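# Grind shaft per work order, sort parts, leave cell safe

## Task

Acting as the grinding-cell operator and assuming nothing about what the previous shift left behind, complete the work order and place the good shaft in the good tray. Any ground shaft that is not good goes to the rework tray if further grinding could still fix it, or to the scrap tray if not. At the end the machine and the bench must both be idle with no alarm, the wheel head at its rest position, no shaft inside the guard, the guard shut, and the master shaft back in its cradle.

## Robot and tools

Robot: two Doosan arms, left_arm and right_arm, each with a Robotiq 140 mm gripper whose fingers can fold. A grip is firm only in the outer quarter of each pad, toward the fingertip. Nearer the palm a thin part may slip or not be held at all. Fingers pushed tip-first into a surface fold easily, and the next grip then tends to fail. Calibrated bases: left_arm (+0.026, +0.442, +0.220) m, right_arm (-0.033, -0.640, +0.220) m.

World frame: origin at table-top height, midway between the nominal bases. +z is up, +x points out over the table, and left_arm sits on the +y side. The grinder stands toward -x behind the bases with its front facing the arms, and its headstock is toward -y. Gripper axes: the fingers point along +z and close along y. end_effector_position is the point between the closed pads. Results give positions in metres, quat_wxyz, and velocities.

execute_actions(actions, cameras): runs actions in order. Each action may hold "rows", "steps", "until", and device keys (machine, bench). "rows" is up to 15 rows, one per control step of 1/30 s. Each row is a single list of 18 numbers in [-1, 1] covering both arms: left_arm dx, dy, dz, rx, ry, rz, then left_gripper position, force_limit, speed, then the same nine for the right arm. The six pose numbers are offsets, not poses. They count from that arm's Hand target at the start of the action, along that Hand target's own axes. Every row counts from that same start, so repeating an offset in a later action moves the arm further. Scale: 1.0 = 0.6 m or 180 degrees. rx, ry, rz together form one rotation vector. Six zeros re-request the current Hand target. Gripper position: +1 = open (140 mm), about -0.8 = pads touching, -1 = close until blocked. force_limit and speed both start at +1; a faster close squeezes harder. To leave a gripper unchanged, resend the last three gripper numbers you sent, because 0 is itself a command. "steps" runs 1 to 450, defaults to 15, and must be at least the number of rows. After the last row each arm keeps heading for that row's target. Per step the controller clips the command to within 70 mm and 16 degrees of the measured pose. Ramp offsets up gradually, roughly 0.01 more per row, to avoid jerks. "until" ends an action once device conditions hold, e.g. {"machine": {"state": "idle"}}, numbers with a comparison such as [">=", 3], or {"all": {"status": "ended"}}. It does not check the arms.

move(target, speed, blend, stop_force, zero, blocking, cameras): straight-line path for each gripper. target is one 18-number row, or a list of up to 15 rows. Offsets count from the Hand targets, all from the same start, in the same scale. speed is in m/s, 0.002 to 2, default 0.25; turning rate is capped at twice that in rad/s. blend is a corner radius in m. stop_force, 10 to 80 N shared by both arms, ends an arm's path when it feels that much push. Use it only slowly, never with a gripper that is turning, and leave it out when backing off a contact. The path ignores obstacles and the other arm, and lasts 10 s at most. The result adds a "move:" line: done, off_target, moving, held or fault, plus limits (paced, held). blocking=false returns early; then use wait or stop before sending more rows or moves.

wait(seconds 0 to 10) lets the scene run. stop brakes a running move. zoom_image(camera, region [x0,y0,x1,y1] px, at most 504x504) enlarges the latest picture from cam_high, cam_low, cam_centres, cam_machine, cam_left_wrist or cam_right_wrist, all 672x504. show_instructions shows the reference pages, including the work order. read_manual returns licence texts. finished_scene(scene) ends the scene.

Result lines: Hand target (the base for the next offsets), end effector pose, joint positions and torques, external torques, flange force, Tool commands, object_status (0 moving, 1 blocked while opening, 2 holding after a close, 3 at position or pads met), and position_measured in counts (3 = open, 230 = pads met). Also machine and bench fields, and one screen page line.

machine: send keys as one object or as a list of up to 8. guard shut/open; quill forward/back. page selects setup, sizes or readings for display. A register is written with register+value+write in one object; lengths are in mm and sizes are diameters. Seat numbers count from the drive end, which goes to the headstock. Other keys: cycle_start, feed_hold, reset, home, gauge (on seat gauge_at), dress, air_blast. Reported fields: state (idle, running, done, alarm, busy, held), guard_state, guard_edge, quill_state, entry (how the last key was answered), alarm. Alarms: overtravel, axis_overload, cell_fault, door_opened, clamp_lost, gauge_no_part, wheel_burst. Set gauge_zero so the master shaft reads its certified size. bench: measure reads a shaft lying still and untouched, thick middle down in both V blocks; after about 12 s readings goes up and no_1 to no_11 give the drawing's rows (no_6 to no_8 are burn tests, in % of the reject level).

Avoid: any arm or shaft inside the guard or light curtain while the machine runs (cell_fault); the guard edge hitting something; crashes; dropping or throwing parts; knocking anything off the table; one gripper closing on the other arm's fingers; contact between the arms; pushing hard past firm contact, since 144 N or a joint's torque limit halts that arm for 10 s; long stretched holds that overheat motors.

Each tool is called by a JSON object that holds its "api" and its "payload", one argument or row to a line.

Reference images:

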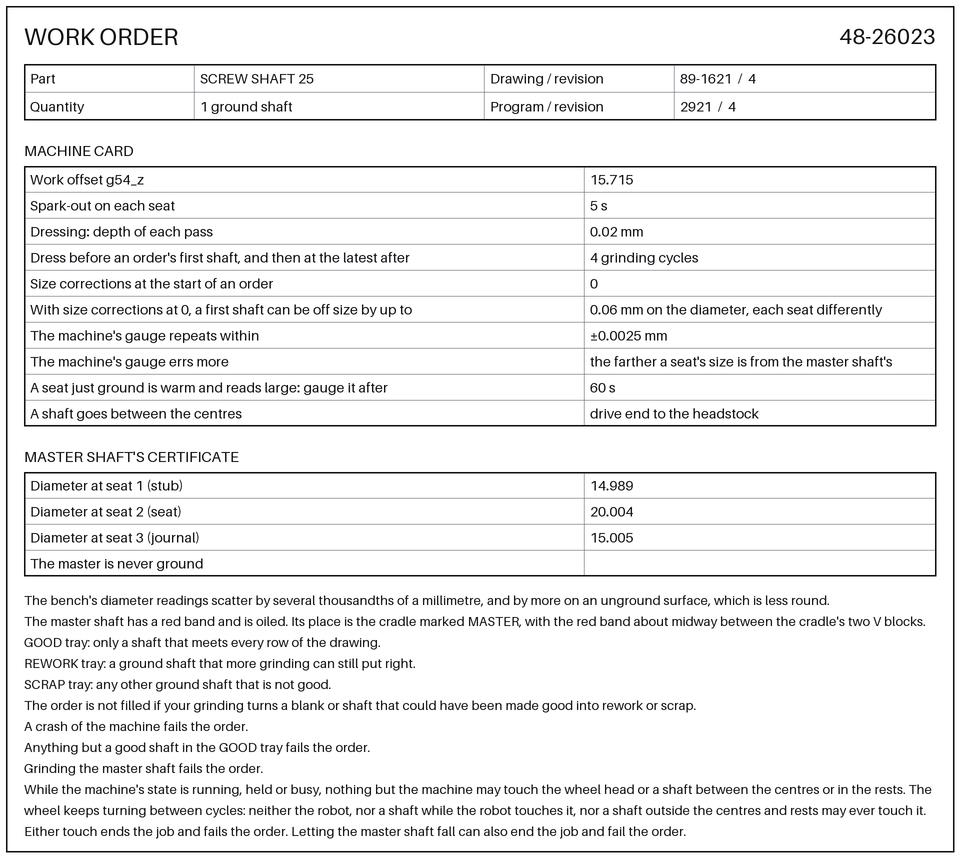

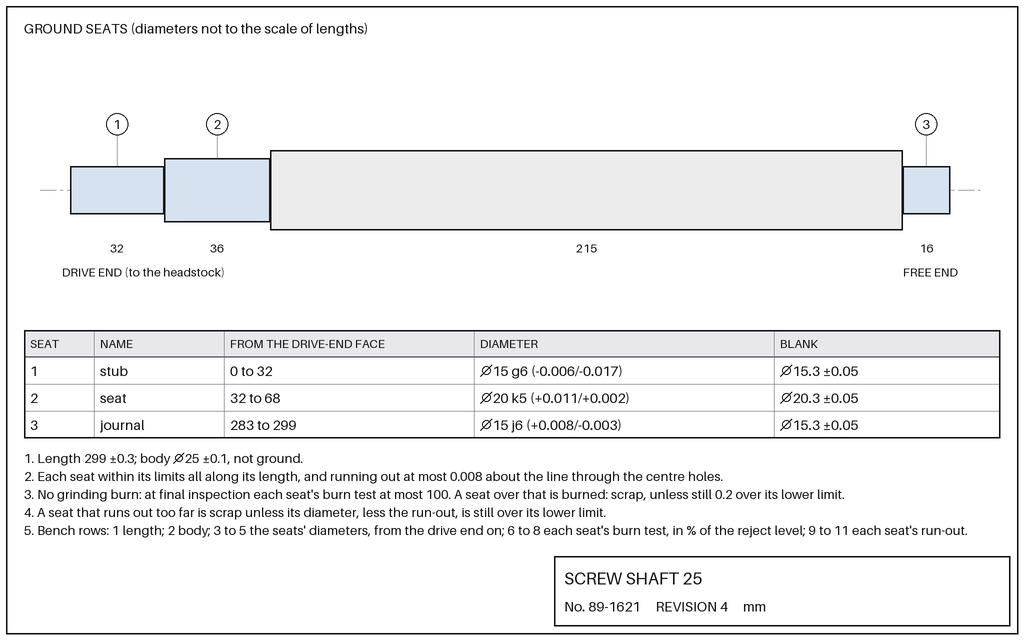

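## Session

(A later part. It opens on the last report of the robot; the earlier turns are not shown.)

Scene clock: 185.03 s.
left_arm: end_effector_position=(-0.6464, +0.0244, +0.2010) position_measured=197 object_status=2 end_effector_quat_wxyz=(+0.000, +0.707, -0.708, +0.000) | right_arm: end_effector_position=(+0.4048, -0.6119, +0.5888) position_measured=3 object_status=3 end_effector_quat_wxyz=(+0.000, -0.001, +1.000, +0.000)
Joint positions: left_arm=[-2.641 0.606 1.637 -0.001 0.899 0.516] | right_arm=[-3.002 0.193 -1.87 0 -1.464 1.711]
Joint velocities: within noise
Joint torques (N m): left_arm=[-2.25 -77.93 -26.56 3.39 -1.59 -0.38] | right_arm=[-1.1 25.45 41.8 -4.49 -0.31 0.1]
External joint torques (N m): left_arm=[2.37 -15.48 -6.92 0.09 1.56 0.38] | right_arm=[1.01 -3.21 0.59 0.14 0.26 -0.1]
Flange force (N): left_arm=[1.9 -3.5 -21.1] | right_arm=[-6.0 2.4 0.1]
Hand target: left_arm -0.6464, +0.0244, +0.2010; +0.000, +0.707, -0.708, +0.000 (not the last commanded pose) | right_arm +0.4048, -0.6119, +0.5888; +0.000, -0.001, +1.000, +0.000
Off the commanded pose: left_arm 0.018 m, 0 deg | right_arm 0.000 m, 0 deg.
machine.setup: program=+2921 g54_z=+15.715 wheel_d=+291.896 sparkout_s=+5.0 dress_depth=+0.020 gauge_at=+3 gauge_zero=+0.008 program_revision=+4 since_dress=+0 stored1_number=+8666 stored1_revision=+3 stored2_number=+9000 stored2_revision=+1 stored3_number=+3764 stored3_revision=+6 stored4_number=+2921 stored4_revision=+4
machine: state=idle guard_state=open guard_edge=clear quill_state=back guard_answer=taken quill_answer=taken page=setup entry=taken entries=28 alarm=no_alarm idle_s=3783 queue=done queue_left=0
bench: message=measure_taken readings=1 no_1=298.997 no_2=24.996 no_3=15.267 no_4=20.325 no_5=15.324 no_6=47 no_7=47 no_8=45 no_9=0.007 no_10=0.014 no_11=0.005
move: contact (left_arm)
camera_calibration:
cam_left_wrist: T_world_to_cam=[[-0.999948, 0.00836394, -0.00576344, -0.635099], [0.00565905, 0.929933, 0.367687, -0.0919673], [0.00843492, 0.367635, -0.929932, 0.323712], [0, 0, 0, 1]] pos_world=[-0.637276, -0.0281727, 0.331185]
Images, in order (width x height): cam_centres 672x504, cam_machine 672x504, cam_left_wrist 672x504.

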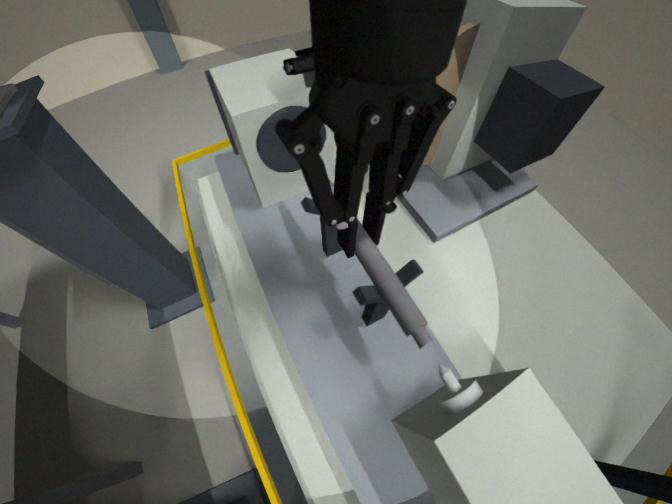

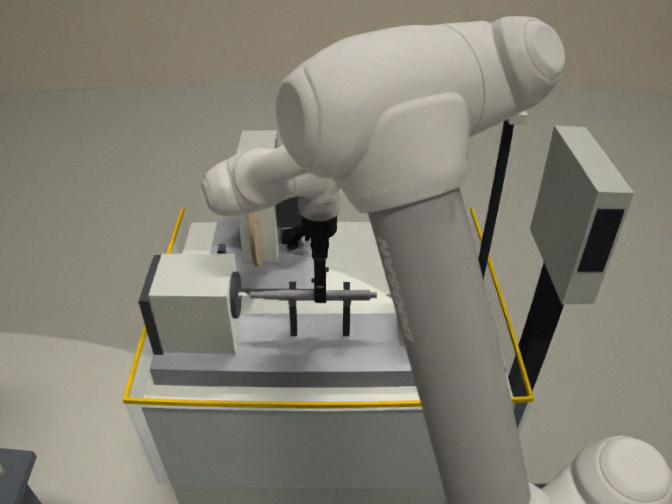

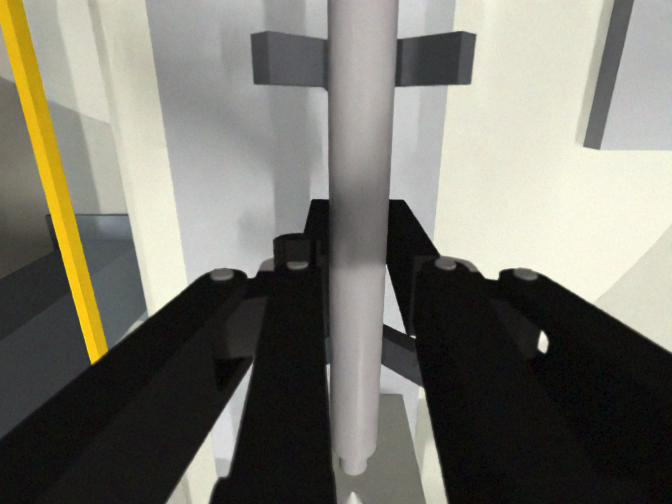

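{"api": "execute_actions", "payload": {
  "actions": [
    {"rows":[[0,0,-0.002,0,0,0,-1,1,-1,0,0,0,0,0,0,1,1,1]],"steps":12},
    {"rows":[[0,0,0,0,0,0,-0.3,1,-1,0,0,0,0,0,0,1,1,1]],"steps":45}
  ],
  "cameras": ["cam_machine"]
}}

{"api": "move", "payload": {
  "target": [
    [0,0,-0.1,0,0,0,-0.3,1,-1,0,0,0,0,0,0,1,1,1],
    [0,0,-0.42,0,0,0,-0.3,1,-1,0,0,0,0,0,0,1,1,1],
    [0.167,-0.5,-0.42,0,0,0,-0.3,1,-1,0,0,0,0,0,0,1,1,1],
    [0.207,-0.98,-0.42,0,0,0,-0.3,1,-1,0,0,0,0,0,0,1,1,1]
  ],
  "speed": [0.1,0.3,0.3,0.3],
  "blend": [0,0.05,0.05,0],
  "cameras": ["cam_machine","cam_centres"]
}}

{"api": "execute_actions", "payload": {
  "actions": [
    {"machine":[{"register":"size_1","value":0.1,"write":true},{"register":"size_2","value":0.1,"write":true},{"register":"size_3","value":0.1,"write":true},{"page":"sizes","quill":"forward"}],"steps":240,"until":{"machine":{"quill_state":"clamped"}}}
  ],
  "cameras": ["cam_machine","cam_centres"]
}}

{"api": "zoom_image", "payload": {
  "camera": "cam_machine",
  "region": [230, 200, 430, 350]
}}

{"api": "zoom_image", "payload": {
  "camera": "cam_centres",
  "region": [260, 120, 500, 420]
}}

Scene clock: 188.20 s.
left_arm: end_effector_position=(-0.6464, +0.0244, +0.2022) position_measured=167 object_status=3 end_effector_quat_wxyz=(+0.000, +0.707, -0.708, +0.000) | right_arm: end_effector_position=(+0.4048, -0.6119, +0.5888) position_measured=3 object_status=3 end_effector_quat_wxyz=(+0.000, -0.001, +1.000, +0.000)
Joint positions: left_arm=[-2.641 0.605 1.636 -0.001 0.901 0.516] | right_arm=[-3.002 0.193 -1.87 0 -1.464 1.711]
Joint velocities: within noise
Joint torques (N m): left_arm=[-1.73 -93.03 -31.9 3.28 0.12 -0.4] | right_arm=[-1.14 25.26 41.81 -4.5 -0.3 0.11]
External joint torques (N m): left_arm=[1.86 -0.15 -1.45 0.17 -0.15 0.4] | right_arm=[0.93 -3.01 0.51 0.15 0.24 -0.11]
External joint torques at the end of the 1st action: left_arm=[2.14 7.94 2.68 0.14 -0.13 0.38] | right_arm=[0.98 -2.94 0.74 0.16 0.23 -0.09]
Flange force (N): left_arm=[4.1 1.1 -0.6] | right_arm=[-5.5 2.2 0.1]
Flange force at the end of the 1st action (N): left_arm=[4.8 1.7 9.4] | right_arm=[-5.7 2.4 -0.3]
Hand target: left_arm -0.6464, +0.0244, +0.2022; +0.000, +0.707, -0.708, +0.000 | right_arm +0.4048, -0.6119, +0.5888; +0.000, -0.001, +1.000, +0.000
Off the commanded pose: left_arm 0.000 m, 0 deg | right_arm 0.000 m, 0 deg.
machine.setup: program=+2921 g54_z=+15.715 wheel_d=+291.896 sparkout_s=+5.0 dress_depth=+0.020 gauge_at=+3 gauge_zero=+0.008 program_revision=+4 since_dress=+0 stored1_number=+8666 stored1_revision=+3 stored2_number=+9000 stored2_revision=+1 stored3_number=+3764 stored3_revision=+6 stored4_number=+2921 stored4_revision=+4
machine: state=idle guard_state=open guard_edge=clear quill_state=back guard_answer=taken quill_answer=taken page=setup entry=taken entries=28 alarm=no_alarm idle_s=3786 queue=done queue_left=0
bench: message=measure_taken readings=1 no_1=298.997 no_2=24.996 no_3=15.267 no_4=20.325 no_5=15.324 no_6=47 no_7=47 no_8=45 no_9=0.007 no_10=0.014 no_11=0.005
Images, in order (width x height): cam_machine 672x504.

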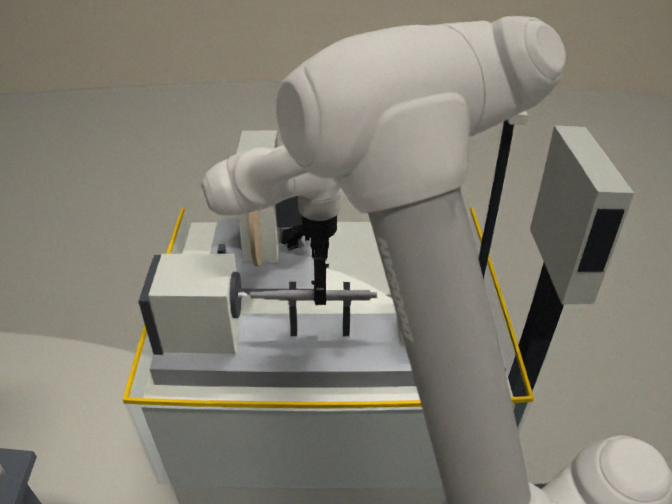

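Scene clock: 192.00 s.
left_arm: end_effector_position=(-0.0585, -0.1009, +0.4539) position_measured=167 object_status=3 end_effector_quat_wxyz=(+0.000, +0.707, -0.708, +0.000) end_effector_velocity=(+0.000, +0.002, -0.001) end_effector_angular_velocity=(+0.006, +0.000, +0.001) | right_arm: end_effector_position=(+0.4048, -0.6119, +0.5888) position_measured=3 object_status=3 end_effector_quat_wxyz=(+0.000, -0.001, +1.000, +0.000)
Joint positions: left_arm=[-1.8 0.047 1.9 -0.001 1.196 1.356] | right_arm=[-3.002 0.193 -1.87 0 -1.464 1.711]
Joint velocities: left_arm=[0.001 0 0.001 -0.001 0.005 0] | right_arm=[within noise]
Joint torques (N m): left_arm=[-3.21 -43.81 -37.57 3.88 0.14 -0.36] | right_arm=[-0.94 25.39 41.89 -4.5 -0.32 0.1]
External joint torques (N m): left_arm=[3.15 -0.64 -2.17 0.21 -0.19 0.36] | right_arm=[0.83 -3.04 0.68 0.12 0.27 -0.1]
Flange force (N): left_arm=[3.9 -5.9 -2.8] | right_arm=[-5.9 2.0 -0.1]
Hand target: left_arm -0.0585, -0.1009, +0.4539; +0.000, +0.707, -0.708, +0.000 | right_arm +0.4048, -0.6119, +0.5888; +0.000, -0.001, +1.000, +0.000
Off the commanded pose: left_arm 0.000 m, 0 deg | right_arm 0.000 m, 0 deg.
machine.setup: program=+2921 g54_z=+15.715 wheel_d=+291.896 sparkout_s=+5.0 dress_depth=+0.020 gauge_at=+3 gauge_zero=+0.008 program_revision=+4 since_dress=+0 stored1_number=+8666 stored1_revision=+3 stored2_number=+9000 stored2_revision=+1 stored3_number=+3764 stored3_revision=+6 stored4_number=+2921 stored4_revision=+4
machine: state=idle guard_state=open guard_edge=clear quill_state=back guard_answer=taken quill_answer=taken page=setup entry=taken entries=28 alarm=no_alarm idle_s=3790 queue=done queue_left=0
bench: message=measure_taken readings=1 no_1=298.997 no_2=24.996 no_3=15.267 no_4=20.325 no_5=15.324 no_6=47 no_7=47 no_8=45 no_9=0.007 no_10=0.014 no_11=0.005
move: done
Images, in order (width x height): cam_centres 672x504, cam_machine 672x504.

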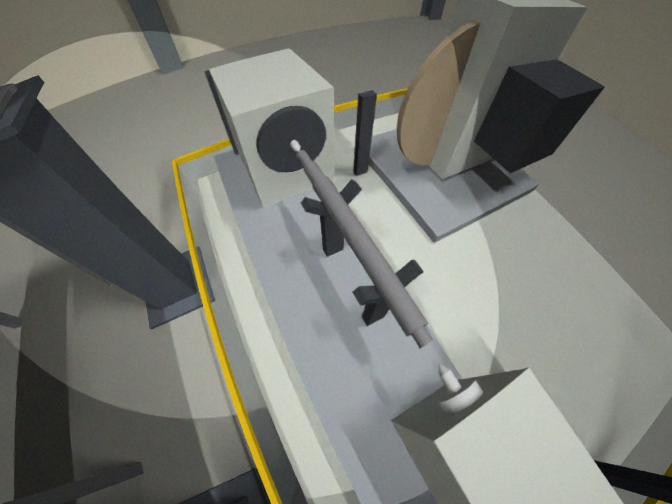

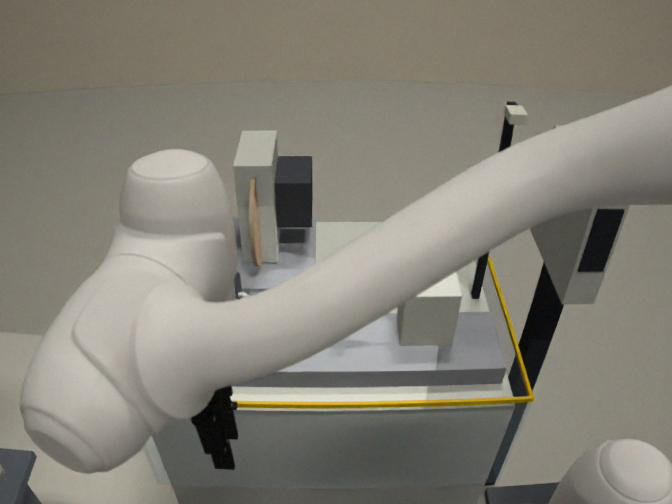

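Scene clock: 195.37 s.
left_arm: end_effector_position=(-0.0585, -0.1009, +0.4539) position_measured=167 object_status=3 end_effector_quat_wxyz=(+0.000, +0.707, -0.708, +0.000) | right_arm: end_effector_position=(+0.4048, -0.6119, +0.5888) position_measured=3 object_status=3 end_effector_quat_wxyz=(+0.000, -0.001, +1.000, +0.000)
Joint positions: left_arm=[-1.799 0.047 1.9 -0.001 1.196 1.356] | right_arm=[-3.002 0.193 -1.87 0 -1.464 1.711]
Joint velocities: within noise
Joint torques (N m): left_arm=[-2.45 -43.78 -37.64 4.01 0.06 -0.4] | right_arm=[-0.98 25.55 41.9 -4.51 -0.32 0.12]
External joint torques (N m): left_arm=[2.38 -0.59 -2.09 0.07 -0.12 0.4] | right_arm=[0.92 -3.41 0.36 0.17 0.26 -0.12]
Flange force (N): left_arm=[3.6 -4.6 -2.8] | right_arm=[-6.0 2.2 0.5]
Hand target: left_arm -0.0585, -0.1009, +0.4539; +0.000, +0.707, -0.708, +0.000 | right_arm +0.4048, -0.6119, +0.5888; +0.000, -0.001, +1.000, +0.000
Tool commands: left_gripper/position=-0.3 left_gripper/force_limit=+1.0 left_gripper/speed=-1.0 right_gripper/position=+1.0 right_gripper/force_limit=+1.0 right_gripper/speed=+1.0
Off the commanded pose: left_arm 0.000 m, 0 deg | right_arm 0.000 m, 0 deg.
machine.sizes: size_1=+0.100 size_2=+0.100 size_3=+0.100 aim_1=+14.989 aim_2=+20.006 aim_3=+15.002
machine: state=idle guard_state=open guard_edge=clear quill_state=clamped guard_answer=taken quill_answer=taken page=sizes entry=taken entries=31 alarm=no_alarm idle_s=3793 queue=running queue_left=0
bench: message=measure_taken readings=1 no_1=298.997 no_2=24.996 no_3=15.267 no_4=20.325 no_5=15.324 no_6=47 no_7=47 no_8=45 no_9=0.007 no_10=0.014 no_11=0.005
Images, in order (width x height): cam_centres 672x504, cam_machine 672x504.

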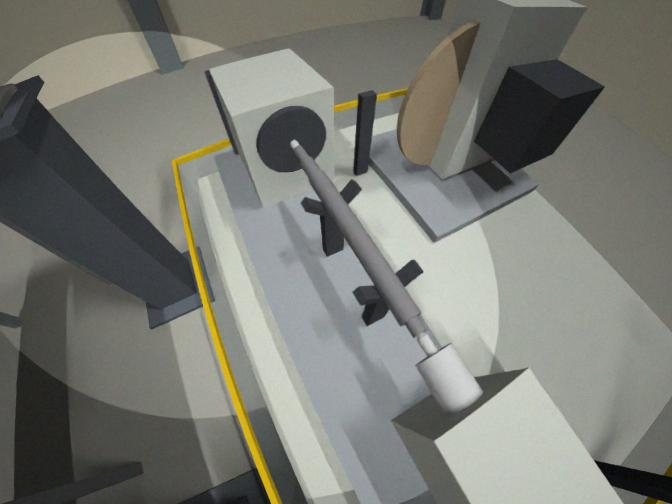

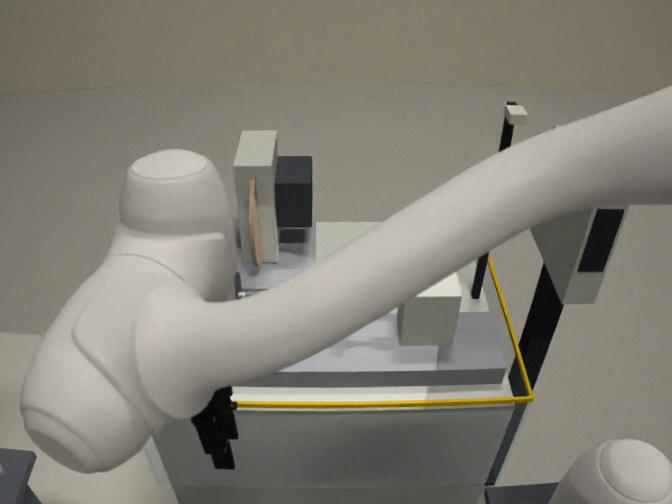

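Scaled by 2.520 from the camera's 672x504 image, which has a finer 960x720 frame.

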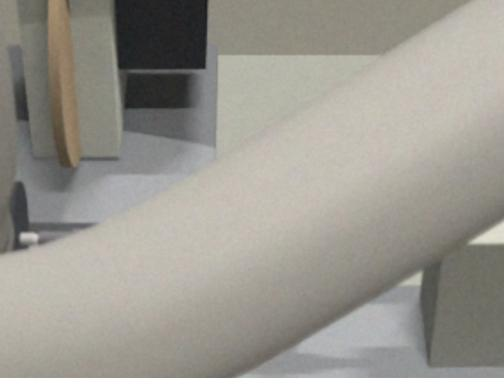

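Scaled by 1.680 from the camera's 672x504 image, which has a finer 960x720 frame.

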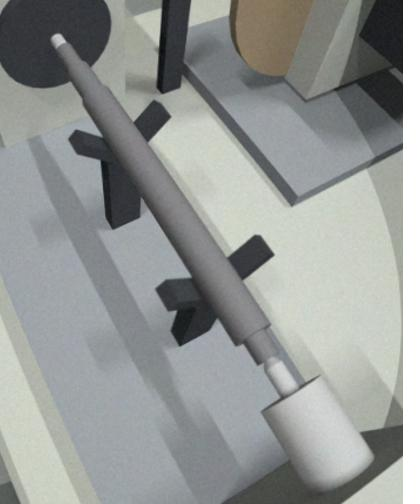

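{"api": "execute_actions", "payload": {
  "actions": [
    {"machine":[{"page":"readings","guard":"shut"},{"register":"gauge_at","value":1,"write":true},{"gauge":true},{"register":"gauge_at","value":2,"write":true},{"gauge":true},{"register":"gauge_at","value":3,"write":true},{"gauge":true}],"steps":450,"until":{"machine":{"queue":"done"}}}
  ],
  "cameras": []
}}

Scene clock: 210.93 s.
left_arm: end_effector_position=(-0.0585, -0.1009, +0.4539) position_measured=167 object_status=3 end_effector_quat_wxyz=(+0.000, +0.707, -0.708, +0.000) | right_arm: end_effector_position=(+0.4048, -0.6119, +0.5888) position_measured=3 object_status=3 end_effector_quat_wxyz=(+0.000, -0.001, +1.000, +0.000)
Joint positions: left_arm=[-1.799 0.047 1.9 -0.001 1.196 1.356] | right_arm=[-3.002 0.193 -1.87 0 -1.464 1.711]
Joint velocities: within noise
Joint torques (N m): left_arm=[-2.44 -43.96 -37.69 3.99 0.07 -0.39] | right_arm=[-1.11 25.39 41.82 -4.48 -0.31 0.08]
External joint torques (N m): left_arm=[2.39 -0.43 -1.99 0.09 -0.12 0.39] | right_arm=[1.08 -3.12 0.67 0.13 0.25 -0.08]
Flange force (N): left_arm=[3.7 -4.6 -2.6] | right_arm=[-5.9 2.7 -0.1]
Hand target: left_arm -0.0585, -0.1009, +0.4539; +0.000, +0.707, -0.708, +0.000 | right_arm +0.4048, -0.6119, +0.5888; +0.000, -0.001, +1.000, +0.000
Tool commands: left_gripper/position=-0.3 left_gripper/force_limit=+1.0 left_gripper/speed=-1.0 right_gripper/position=+1.0 right_gripper/force_limit=+1.0 right_gripper/speed=+1.0
Off the commanded pose: left_arm 0.000 m, 0 deg | right_arm 0.000 m, 0 deg.
machine.readings: gauge_d=+15.322 gauge_d_1=+15.280 gauge_d_2=+20.329 gauge_d_3=+15.322 pos_x=+0.000 pos_z=+0.000 load_peak=+0.0 cycles=+0
machine: state=idle guard_state=shut guard_edge=clear quill_state=clamped guard_answer=taken quill_answer=taken page=readings entry=taken entries=37 alarm=no_alarm idle_s=3809 queue=done queue_left=0
bench: message=measure_taken readings=1 no_1=298.997 no_2=24.996 no_3=15.267 no_4=20.325 no_5=15.324 no_6=47 no_7=47 no_8=45 no_9=0.007 no_10=0.014 no_11=0.005
No camera images: "cameras" was empty.

{"api": "execute_actions", "payload": {
  "actions": [
    {"machine":{"cycle_start":true},"steps":450,"until":{"machine":{"state":"done"}}},
    {"steps":450,"until":{"machine":{"state":"done"}}},
    {"steps":450,"until":{"machine":{"state":"done"}}},
    {"steps":450,"until":{"machine":{"state":"done"}}}
  ],
  "cameras": ["cam_centres"]
}}

Scene clock: 271.37 s.
left_arm: end_effector_position=(-0.0585, -0.1009, +0.4539) position_measured=167 object_status=3 end_effector_quat_wxyz=(+0.000, +0.707, -0.708, +0.000) | right_arm: end_effector_position=(+0.4048, -0.6119, +0.5888) position_measured=3 object_status=3 end_effector_quat_wxyz=(+0.000, -0.001, +1.000, +0.000)
Joint positions: left_arm=[-1.799 0.047 1.9 -0.001 1.196 1.356] | right_arm=[-3.002 0.193 -1.87 0 -1.464 1.711]
Joint velocities: within noise
Joint torques (N m): left_arm=[-2.64 -44.29 -38.04 3.98 0.08 -0.37] | right_arm=[-1.06 25.27 41.8 -4.5 -0.32 0.08]
External joint torques (N m): left_arm=[2.61 -0.25 -1.72 0.1 -0.13 0.37] | right_arm=[0.97 -2.98 0.68 0.12 0.26 -0.08]
External joint torques at the end of the 1st action: left_arm=[2.55 -0.51 -1.74 0.08 -0.13 0.37] | right_arm=[0.95 -3.14 0.21 0.16 0.24 -0.11]
External joint torques at the end of the 2nd action: left_arm=[2.53 -1.05 -1.94 0.17 -0.16 0.4] | right_arm=[0.84 -3.02 0.57 0.14 0.28 -0.09]
External joint torques at the end of the 3rd action: left_arm=[2.24 -0.23 -1.97 0.15 -0.15 0.39] | right_arm=[0.74 -2.95 0.61 0.16 0.27 -0.09]
Flange force (N): left_arm=[3.6 -4.9 -2.1] | right_arm=[-5.7 2.4 -0.1]
Flange force at the end of the 1st action (N): left_arm=[3.2 -4.9 -2.3] | right_arm=[-5.4 2.3 0.7]
Flange force at the end of the 2nd action (N): left_arm=[2.7 -5.0 -2.8] | right_arm=[-5.7 2.1 0.1]
Flange force at the end of the 3rd action (N): left_arm=[3.9 -4.2 -2.3] | right_arm=[-5.6 1.8 0.0]
Hand target: left_arm -0.0585, -0.1009, +0.4539; +0.000, +0.707, -0.708, +0.000 | right_arm +0.4048, -0.6119, +0.5888; +0.000, -0.001, +1.000, +0.000
Tool commands: left_gripper/position=-0.3 left_gripper/force_limit=+1.0 left_gripper/speed=-1.0 right_gripper/position=+1.0 right_gripper/force_limit=+1.0 right_gripper/speed=+1.0
Off the commanded pose: left_arm 0.000 m, 0 deg | right_arm 0.000 m, 0 deg.
machine.readings: gauge_d=+15.322 gauge_d_1=+0.000 gauge_d_2=+0.000 gauge_d_3=+0.000 pos_x=-353.011 pos_z=+16.000 load_peak=+7.0 cycles=+0
machine: state=running guard_state=shut guard_edge=clear quill_state=clamped guard_answer=taken quill_answer=taken page=readings entry=taken entries=38 alarm=no_alarm idle_s=3869 queue=running queue_left=0
bench: message=measure_taken readings=1 no_1=298.997 no_2=24.996 no_3=15.267 no_4=20.325 no_5=15.324 no_6=47 no_7=47 no_8=45 no_9=0.007 no_10=0.014 no_11=0.005
Images, in order (width x height): cam_centres 672x504.

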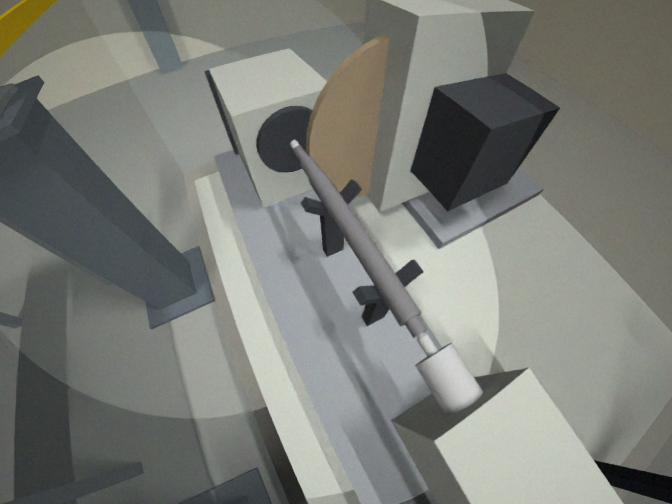

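{"api": "execute_actions", "payload": {
  "actions": [
    {"steps":450,"until":{"machine":{"state":"done"}}},
    {"steps":450,"until":{"machine":{"state":"done"}}},
    {"steps":450,"until":{"machine":{"state":"done"}}},
    {"steps":450,"until":{"machine":{"state":"done"}}},
    {"steps":450,"until":{"machine":{"state":"done"}}},
    {"steps":450,"until":{"machine":{"state":"done"}}},
    {"steps":450,"until":{"machine":{"state":"done"}}},
    {"steps":450,"until":{"machine":{"state":"done"}}}
  ],
  "cameras": ["cam_centres"]
}}

Scene clock: 334.47 s.
left_arm: end_effector_position=(-0.0585, -0.1009, +0.4539) position_measured=167 object_status=3 end_effector_quat_wxyz=(+0.000, +0.707, -0.708, +0.000) | right_arm: end_effector_position=(+0.4048, -0.6119, +0.5888) position_measured=3 object_status=3 end_effector_quat_wxyz=(+0.000, -0.001, +1.000, +0.000)
Joint positions: left_arm=[-1.799 0.047 1.9 -0.001 1.196 1.356] | right_arm=[-3.002 0.193 -1.87 0 -1.464 1.711]
Joint velocities: within noise
Joint torques (N m): left_arm=[-2.55 -43.94 -37.78 3.96 0.06 -0.35] | right_arm=[-1.04 25.39 41.83 -4.49 -0.31 0.11]
External joint torques (N m): left_arm=[2.5 -0.62 -2.05 0.13 -0.12 0.35] | right_arm=[1.05 -3.21 0.58 0.13 0.26 -0.11]
External joint torques at the end of the 1st action: left_arm=[2.71 -0.95 -2.19 0.2 -0.12 0.36] | right_arm=[1.02 -3.03 0.74 0.11 0.28 -0.11]
External joint torques at the end of the 2nd action: left_arm=[2.42 -0.57 -1.83 0.08 -0.16 0.46] | right_arm=[0.96 -2.9 0.6 0.15 0.26 -0.09]
External joint torques at the end of the 3rd action: left_arm=[2.08 -0.35 -1.84 0.08 -0.15 0.32] | right_arm=[0.92 -3.12 0.46 0.15 0.27 -0.11]
External joint torques at the end of the 4th action: left_arm=[2.27 -1 -1.91 0.17 -0.11 0.37] | right_arm=[0.97 -3.18 0.57 0.14 0.29 -0.11]
Flange force (N): left_arm=[3.5 -4.7 -2.7] | right_arm=[-5.9 2.5 0.1]
Flange force at the end of the 1st action (N): left_arm=[3.3 -5.1 -3.1] | right_arm=[-5.9 2.5 -0.2]
Flange force at the end of the 2nd action (N): left_arm=[3.2 -4.8 -2.4] | right_arm=[-5.5 2.3 0.0]
Flange force at the end of the 3rd action (N): left_arm=[3.4 -3.9 -2.3] | right_arm=[-5.7 2.2 0.3]
Flange force at the end of the 4th action (N): left_arm=[2.6 -4.5 -2.8] | right_arm=[-5.9 2.3 0.1]
Hand target: left_arm -0.0585, -0.1009, +0.4539; +0.000, +0.707, -0.708, +0.000 | right_arm +0.4048, -0.6119, +0.5888; +0.000, -0.001, +1.000, +0.000
Tool commands: left_gripper/position=-0.3 left_gripper/force_limit=+1.0 left_gripper/speed=-1.0 right_gripper/position=+1.0 right_gripper/force_limit=+1.0 right_gripper/speed=+1.0
Off the commanded pose: left_arm 0.000 m, 0 deg | right_arm 0.000 m, 0 deg.
machine.readings: gauge_d=+15.322 gauge_d_1=+0.000 gauge_d_2=+0.000 gauge_d_3=+0.000 pos_x=-347.982 pos_z=+50.000 load_peak=+11.2 cycles=+0
machine: state=running guard_state=shut guard_edge=clear quill_state=clamped guard_answer=taken quill_answer=taken page=readings entry=taken entries=38 alarm=no_alarm idle_s=3931 queue=running queue_left=0
bench: message=measure_taken readings=1 no_1=298.997 no_2=24.996 no_3=15.267 no_4=20.325 no_5=15.324 no_6=47 no_7=47 no_8=45 no_9=0.007 no_10=0.014 no_11=0.005
not seen at rest: the call's real time ran out, and the robot may still be moving.
Images, in order (width x height): cam_centres 672x504.

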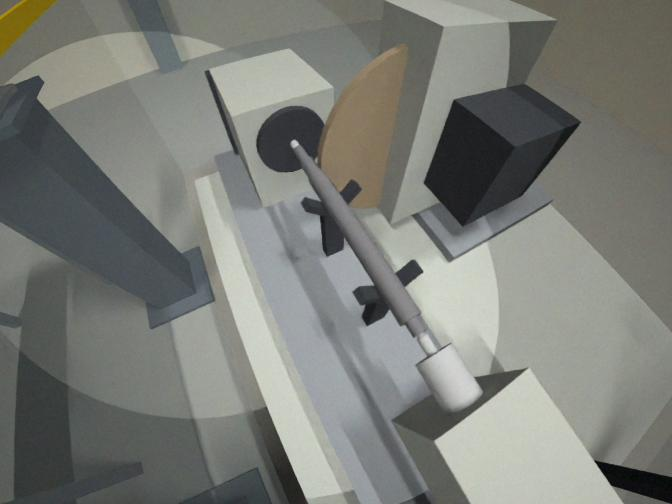

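{"api": "execute_actions", "payload": {
  "actions": [
    {"steps":450,"until":{"machine":{"state":"done"}}},
    {"steps":450,"until":{"machine":{"state":"done"}}},
    {"steps":450,"until":{"machine":{"state":"done"}}},
    {"steps":450,"until":{"machine":{"state":"done"}}}
  ],
  "cameras": []
}}

{"api": "execute_actions", "payload": {
  "actions": [
    {"steps":450,"until":{"machine":{"state":"done"}}},
    {"steps":450,"until":{"machine":{"state":"done"}}},
    {"steps":450,"until":{"machine":{"state":"done"}}},
    {"steps":450,"until":{"machine":{"state":"done"}}}
  ],
  "cameras": []
}}

Scene clock: 390.00 s.
left_arm: end_effector_position=(-0.0585, -0.1009, +0.4539) position_measured=167 object_status=3 end_effector_quat_wxyz=(+0.000, +0.707, -0.708, +0.000) | right_arm: end_effector_position=(+0.4048, -0.6119, +0.5888) position_measured=3 object_status=3 end_effector_quat_wxyz=(+0.000, -0.001, +1.000, +0.000)
Joint positions: left_arm=[-1.799 0.047 1.9 -0.001 1.196 1.356] | right_arm=[-3.002 0.193 -1.87 0 -1.464 1.711]
Joint velocities: within noise
Joint torques (N m): left_arm=[-2.98 -44.16 -38.09 3.98 0.1 -0.43] | right_arm=[-0.95 25.38 41.87 -4.48 -0.31 0.13]
External joint torques (N m): left_arm=[2.93 -0.29 -1.64 0.1 -0.16 0.43] | right_arm=[0.9 -3.24 0.38 0.14 0.25 -0.13]
External joint torques at the end of the 1st action: left_arm=[2.6 -0.35 -1.84 0.13 -0.07 0.47] | right_arm=[0.62 -3.05 0.75 0.15 0.27 -0.12]
External joint torques at the end of the 2nd action: left_arm=[2.1 -0.78 -2.08 0.1 -0.12 0.41] | right_arm=[0.94 -2.9 0.73 0.12 0.26 -0.1]
External joint torques at the end of the 3rd action: left_arm=[2.01 -0.44 -1.87 0.09 -0.12 0.37] | right_arm=[0.96 -3.32 0.6 0.12 0.28 -0.1]
Flange force (N): left_arm=[3.5 -5.6 -1.9] | right_arm=[-5.8 2.1 0.4]
Flange force at the end of the 1st action (N): left_arm=[3.7 -5.1 -2.4] | right_arm=[-6.1 1.5 -0.2]
Flange force at the end of the 2nd action (N): left_arm=[3.2 -4.1 -2.9] | right_arm=[-5.7 2.3 -0.2]
Flange force at the end of the 3rd action (N): left_arm=[3.3 -3.9 -2.4] | right_arm=[-6.2 2.4 0.1]
Hand target: left_arm -0.0585, -0.1009, +0.4539; +0.000, +0.707, -0.708, +0.000 | right_arm +0.4048, -0.6119, +0.5888; +0.000, -0.001, +1.000, +0.000
Tool commands: left_gripper/position=-0.3 left_gripper/force_limit=+1.0 left_gripper/speed=-1.0 right_gripper/position=+1.0 right_gripper/force_limit=+1.0 right_gripper/speed=+1.0
Off the commanded pose: left_arm 0.000 m, 0 deg | right_arm 0.000 m, 0 deg.
machine.readings: gauge_d=+15.322 gauge_d_1=+0.000 gauge_d_2=+0.000 gauge_d_3=+0.000 pos_x=-352.955 pos_z=+291.000 load_peak=+11.2 cycles=+0
machine: state=running guard_state=shut guard_edge=clear quill_state=clamped guard_answer=taken quill_answer=taken page=readings entry=taken entries=38 alarm=no_alarm idle_s=3986 queue=running queue_left=0
bench: message=measure_taken readings=1 no_1=298.997 no_2=24.996 no_3=15.267 no_4=20.325 no_5=15.324 no_6=47 no_7=47 no_8=45 no_9=0.007 no_10=0.014 no_11=0.005
not seen at rest: the call's real time ran out, and the robot may still be moving.
No camera images: "cameras" was empty.

Scene clock: 424.43 s.
left_arm: end_effector_position=(-0.0585, -0.1009, +0.4539) position_measured=167 object_status=3 end_effector_quat_wxyz=(+0.000, +0.707, -0.708, +0.000) | right_arm: end_effector_position=(+0.4048, -0.6119, +0.5888) position_measured=3 object_status=3 end_effector_quat_wxyz=(+0.000, -0.001, +1.000, +0.000)
Joint positions: left_arm=[-1.799 0.047 1.9 -0.001 1.196 1.356] | right_arm=[-3.002 0.193 -1.87 0 -1.464 1.711]
Joint velocities: within noise
Joint torques (N m): left_arm=[-2.26 -44.1 -37.99 3.94 0.11 -0.4] | right_arm=[-1.03 25.44 41.84 -4.52 -0.33 0.07]
External joint torques (N m): left_arm=[2.19 -0.28 -1.78 0.14 -0.17 0.4] | right_arm=[0.86 -3.23 0.47 0.17 0.27 -0.07]
External joint torques at the end of the 1st action: left_arm=[2.17 -0.74 -2.26 0.08 -0.07 0.36] | right_arm=[0.98 -3.18 0.49 0.15 0.26 -0.11]
External joint torques at the end of the 2nd action: left_arm=[2.23 -0.56 -2.09 0.08 -0.11 0.37] | right_arm=[1.05 -3.1 0.57 0.15 0.27 -0.07]
External joint torques at the end of the 3rd action: left_arm=[2.27 -0.32 -1.94 0.14 -0.11 0.4] | right_arm=[0.88 -3.19 0.58 0.17 0.27 -0.05]
Flange force (N): left_arm=[3.5 -4.2 -2.1] | right_arm=[-5.9 2.2 0.3]
Flange force at the end of the 1st action (N): left_arm=[3.6 -4.1 -3.2] | right_arm=[-5.8 2.4 0.2]
Flange force at the end of the 2nd action (N): left_arm=[3.6 -4.2 -2.8] | right_arm=[-5.8 2.6 0.1]
Flange force at the end of the 3rd action (N): left_arm=[3.7 -4.3 -2.5] | right_arm=[-6.0 2.3 0.1]
Hand target: left_arm -0.0585, -0.1009, +0.4539; +0.000, +0.707, -0.708, +0.000 | right_arm +0.4048, -0.6119, +0.5888; +0.000, -0.001, +1.000, +0.000
Tool commands: left_gripper/position=-0.3 left_gripper/force_limit=+1.0 left_gripper/speed=-1.0 right_gripper/position=+1.0 right_gripper/force_limit=+1.0 right_gripper/speed=+1.0
Off the commanded pose: left_arm 0.000 m, 0 deg | right_arm 0.000 m, 0 deg.
machine.readings: gauge_d=+15.322 gauge_d_1=+0.000 gauge_d_2=+0.000 gauge_d_3=+0.000 pos_x=+0.000 pos_z=+0.000 load_peak=+11.2 cycles=+1
machine: state=done guard_state=shut guard_edge=clear quill_state=clamped guard_answer=taken quill_answer=taken page=readings entry=taken entries=38 alarm=no_alarm idle_s=0 queue=done queue_left=0
bench: message=measure_taken readings=1 no_1=298.997 no_2=24.996 no_3=15.267 no_4=20.325 no_5=15.324 no_6=47 no_7=47 no_8=45 no_9=0.007 no_10=0.014 no_11=0.005
No camera images: "cameras" was empty.

{"api": "execute_actions", "payload": {
  "actions": [
    {"steps":450},
    {"steps":450},
    {"steps":450},
    {"steps":450,"until":{"machine":{"idle_s":[">=",62]}}},
    {"steps":300,"until":{"machine":{"idle_s":[">=",62]}}}
  ],
  "cameras": []
}}

{"api": "execute_actions", "payload": {
  "actions": [
    {"machine":[{"register":"gauge_at","value":1,"write":true},{"gauge":true},{"register":"gauge_at","value":2,"write":true},{"gauge":true},{"register":"gauge_at","value":3,"write":true},{"gauge":true}],"steps":450,"until":{"machine":{"queue":"done"}}}
  ],
  "cameras": []
}}

{"api": "execute_actions", "payload": {
  "actions": [
    {"machine":[{"register":"gauge_at","value":1,"write":true},{"gauge":true},{"register":"gauge_at","value":2,"write":true},{"gauge":true},{"register":"gauge_at","value":3,"write":true},{"gauge":true}],"steps":450,"until":{"machine":{"queue":"done"}}}
  ],
  "cameras": []
}}

{"api": "execute_actions", "payload": {
  "actions": [
    {"machine":[{"register":"gauge_at","value":1,"write":true},{"gauge":true},{"register":"gauge_at","value":2,"write":true},{"gauge":true},{"register":"gauge_at","value":3,"write":true},{"gauge":true}],"steps":450,"until":{"machine":{"queue":"done"}}}
  ],
  "cameras": []
}}

Scene clock: 479.67 s.
left_arm: end_effector_position=(-0.0585, -0.1009, +0.4539) position_measured=167 object_status=3 end_effector_quat_wxyz=(+0.000, +0.707, -0.708, +0.000) | right_arm: end_effector_position=(+0.4048, -0.6119, +0.5888) position_measured=3 object_status=3 end_effector_quat_wxyz=(+0.000, -0.001, +1.000, +0.000)
Joint positions: left_arm=[-1.799 0.047 1.9 -0.001 1.196 1.356] | right_arm=[-3.002 0.193 -1.87 0 -1.464 1.711]
Joint velocities: within noise
Joint torques (N m): left_arm=[-2.58 -44.04 -37.88 3.93 0.02 -0.39] | right_arm=[-0.98 25.46 41.86 -4.53 -0.34 0.1]
External joint torques (N m): left_arm=[2.55 -0.46 -1.89 0.15 -0.07 0.39] | right_arm=[0.98 -3.13 0.76 0.15 0.29 -0.1]
External joint torques at the end of the 1st action: left_arm=[2.45 0.01 -1.86 0.11 -0.07 0.43] | right_arm=[1.12 -3.09 0.49 0.16 0.25 -0.12]
External joint torques at the end of the 2nd action: left_arm=[2.4 -0.62 -2.05 0.12 -0.09 0.38] | right_arm=[0.95 -3.32 0.4 0.14 0.25 -0.1]
External joint torques at the end of the 3rd action: left_arm=[2.28 -0.36 -2.02 0.19 -0.14 0.36] | right_arm=[0.74 -3.02 0.45 0.12 0.23 -0.1]
Flange force (N): left_arm=[3.5 -4.8 -2.5] | right_arm=[-6.1 2.4 -0.2]
Flange force at the end of the 1st action (N): left_arm=[4.2 -4.7 -2.2] | right_arm=[-5.6 2.6 0.2]
Flange force at the end of the 2nd action (N): left_arm=[3.5 -4.6 -2.8] | right_arm=[-5.9 2.3 0.4]
Flange force at the end of the 3rd action (N): left_arm=[3.8 -4.3 -2.5] | right_arm=[-5.5 1.8 0.2]
Hand target: left_arm -0.0585, -0.1009, +0.4539; +0.000, +0.707, -0.708, +0.000 | right_arm +0.4048, -0.6119, +0.5888; +0.000, -0.001, +1.000, +0.000
Tool commands: left_gripper/position=-0.3 left_gripper/force_limit=+1.0 left_gripper/speed=-1.0 right_gripper/position=+1.0 right_gripper/force_limit=+1.0 right_gripper/speed=+1.0
Off the commanded pose: left_arm 0.000 m, 0 deg | right_arm 0.000 m, 0 deg.
machine.readings: gauge_d=+15.322 gauge_d_1=+0.000 gauge_d_2=+0.000 gauge_d_3=+0.000 pos_x=+0.000 pos_z=+0.000 load_peak=+11.2 cycles=+1
machine: state=done guard_state=shut guard_edge=clear quill_state=clamped guard_answer=taken quill_answer=taken page=readings entry=taken entries=38 alarm=no_alarm idle_s=55 queue=done queue_left=0
bench: message=measure_taken readings=1 no_1=298.997 no_2=24.996 no_3=15.267 no_4=20.325 no_5=15.324 no_6=47 no_7=47 no_8=45 no_9=0.007 no_10=0.014 no_11=0.005
not seen at rest: the call's real time ran out, and the robot may still be moving.
No camera images: "cameras" was empty.

Scene clock: 492.60 s.
left_arm: end_effector_position=(-0.0585, -0.1009, +0.4539) position_measured=167 object_status=3 end_effector_quat_wxyz=(+0.000, +0.707, -0.708, +0.000) | right_arm: end_effector_position=(+0.4048, -0.6119, +0.5888) position_measured=3 object_status=3 end_effector_quat_wxyz=(+0.000, -0.001, +1.000, +0.000)
Joint positions: left_arm=[-1.799 0.047 1.9 -0.001 1.196 1.356] | right_arm=[-3.002 0.193 -1.87 0 -1.464 1.711]
Joint velocities: within noise
Joint torques (N m): left_arm=[-1.95 -43.9 -37.92 3.97 0.06 -0.39] | right_arm=[-1.19 25.39 41.9 -4.53 -0.35 0.1]
External joint torques (N m): left_arm=[1.89 -0.42 -1.69 0.11 -0.11 0.39] | right_arm=[1.22 -3.11 0.67 0.16 0.29 -0.1]
Flange force (N): left_arm=[3.0 -3.7 -2.2] | right_arm=[-5.8 2.9 0.0]
Hand target: left_arm -0.0585, -0.1009, +0.4539; +0.000, +0.707, -0.708, +0.000 | right_arm +0.4048, -0.6119, +0.5888; +0.000, -0.001, +1.000, +0.000
Tool commands: left_gripper/position=-0.3 left_gripper/force_limit=+1.0 left_gripper/speed=-1.0 right_gripper/position=+1.0 right_gripper/force_limit=+1.0 right_gripper/speed=+1.0
Off the commanded pose: left_arm 0.000 m, 0 deg | right_arm 0.000 m, 0 deg.
machine.readings: gauge_d=+15.073 gauge_d_1=+15.077 gauge_d_2=+20.092 gauge_d_3=+15.073 pos_x=+0.000 pos_z=+0.000 load_peak=+11.2 cycles=+1
machine: state=done guard_state=shut guard_edge=clear quill_state=clamped guard_answer=taken quill_answer=taken page=readings entry=taken entries=44 alarm=no_alarm idle_s=68 queue=done queue_left=0
bench: message=measure_taken readings=1 no_1=298.997 no_2=24.996 no_3=15.267 no_4=20.325 no_5=15.324 no_6=47 no_7=47 no_8=45 no_9=0.007 no_10=0.014 no_11=0.005
No camera images: "cameras" was empty.

Scene clock: 505.53 s.
left_arm: end_effector_position=(-0.0585, -0.1009, +0.4539) position_measured=167 object_status=3 end_effector_quat_wxyz=(+0.000, +0.707, -0.708, +0.000) | right_arm: end_effector_position=(+0.4048, -0.6119, +0.5888) position_measured=3 object_status=3 end_effector_quat_wxyz=(+0.000, -0.001, +1.000, +0.000)
Joint positions: left_arm=[-1.799 0.047 1.9 -0.001 1.196 1.356] | right_arm=[-3.002 0.193 -1.87 0 -1.464 1.711]
Joint velocities: within noise
Joint torques (N m): left_arm=[-2.16 -44.02 -37.87 3.9 0.12 -0.34] | right_arm=[-0.82 25.33 41.95 -4.47 -0.3 0.09]
External joint torques (N m): left_arm=[2.1 -0.47 -1.97 0.2 -0.18 0.34] | right_arm=[0.82 -3.1 0.48 0.12 0.25 -0.09]
Flange force (N): left_arm=[3.4 -4.0 -2.4] | right_arm=[-5.7 2.0 0.2]
Hand target: left_arm -0.0585, -0.1009, +0.4539; +0.000, +0.707, -0.708, +0.000 | right_arm +0.4048, -0.6119, +0.5888; +0.000, -0.001, +1.000, +0.000
Tool commands: left_gripper/position=-0.3 left_gripper/force_limit=+1.0 left_gripper/speed=-1.0 right_gripper/position=+1.0 right_gripper/force_limit=+1.0 right_gripper/speed=+1.0
Off the commanded pose: left_arm 0.000 m, 0 deg | right_arm 0.000 m, 0 deg.
machine.readings: gauge_d=+15.072 gauge_d_1=+15.077 gauge_d_2=+20.092 gauge_d_3=+15.072 pos_x=+0.000 pos_z=+0.000 load_peak=+11.2 cycles=+1
machine: state=done guard_state=shut guard_edge=clear quill_state=clamped guard_answer=taken quill_answer=taken page=readings entry=taken entries=50 alarm=no_alarm idle_s=81 queue=done queue_left=0
bench: message=measure_taken readings=1 no_1=298.997 no_2=24.996 no_3=15.267 no_4=20.325 no_5=15.324 no_6=47 no_7=47 no_8=45 no_9=0.007 no_10=0.014 no_11=0.005
No camera images: "cameras" was empty.

Scene clock: 518.47 s.
left_arm: end_effector_position=(-0.0585, -0.1009, +0.4539) position_measured=167 object_status=3 end_effector_quat_wxyz=(+0.000, +0.707, -0.708, +0.000) | right_arm: end_effector_position=(+0.4048, -0.6119, +0.5888) position_measured=3 object_status=3 end_effector_quat_wxyz=(+0.000, -0.001, +1.000, +0.000)
Joint positions: left_arm=[-1.799 0.047 1.9 -0.001 1.196 1.356] | right_arm=[-3.002 0.193 -1.87 0 -1.464 1.711]
Joint velocities: within noise
Joint torques (N m): left_arm=[-2.41 -43.69 -37.81 4.04 0.1 -0.4] | right_arm=[-0.91 25.35 41.92 -4.51 -0.32 0.08]
External joint torques (N m): left_arm=[2.36 -0.74 -1.91 0.04 -0.15 0.4] | right_arm=[0.86 -3.17 0.43 0.15 0.26 -0.08]
Flange force (N): left_arm=[3.1 -4.6 -2.6] | right_arm=[-5.7 2.1 0.3]
Hand target: left_arm -0.0585, -0.1009, +0.4539; +0.000, +0.707, -0.708, +0.000 | right_arm +0.4048, -0.6119, +0.5888; +0.000, -0.001, +1.000, +0.000
Tool commands: left_gripper/position=-0.3 left_gripper/force_limit=+1.0 left_gripper/speed=-1.0 right_gripper/position=+1.0 right_gripper/force_limit=+1.0 right_gripper/speed=+1.0
Off the commanded pose: left_arm 0.000 m, 0 deg | right_arm 0.000 m, 0 deg.
machine.readings: gauge_d=+15.072 gauge_d_1=+15.077 gauge_d_2=+20.093 gauge_d_3=+15.072 pos_x=+0.000 pos_z=+0.000 load_peak=+11.2 cycles=+1
machine: state=done guard_state=shut guard_edge=clear quill_state=clamped guard_answer=taken quill_answer=taken page=readings entry=taken entries=56 alarm=no_alarm idle_s=93 queue=done queue_left=0
bench: message=measure_taken readings=1 no_1=298.997 no_2=24.996 no_3=15.267 no_4=20.325 no_5=15.324 no_6=47 no_7=47 no_8=45 no_9=0.007 no_10=0.014 no_11=0.005
No camera images: "cameras" was empty.


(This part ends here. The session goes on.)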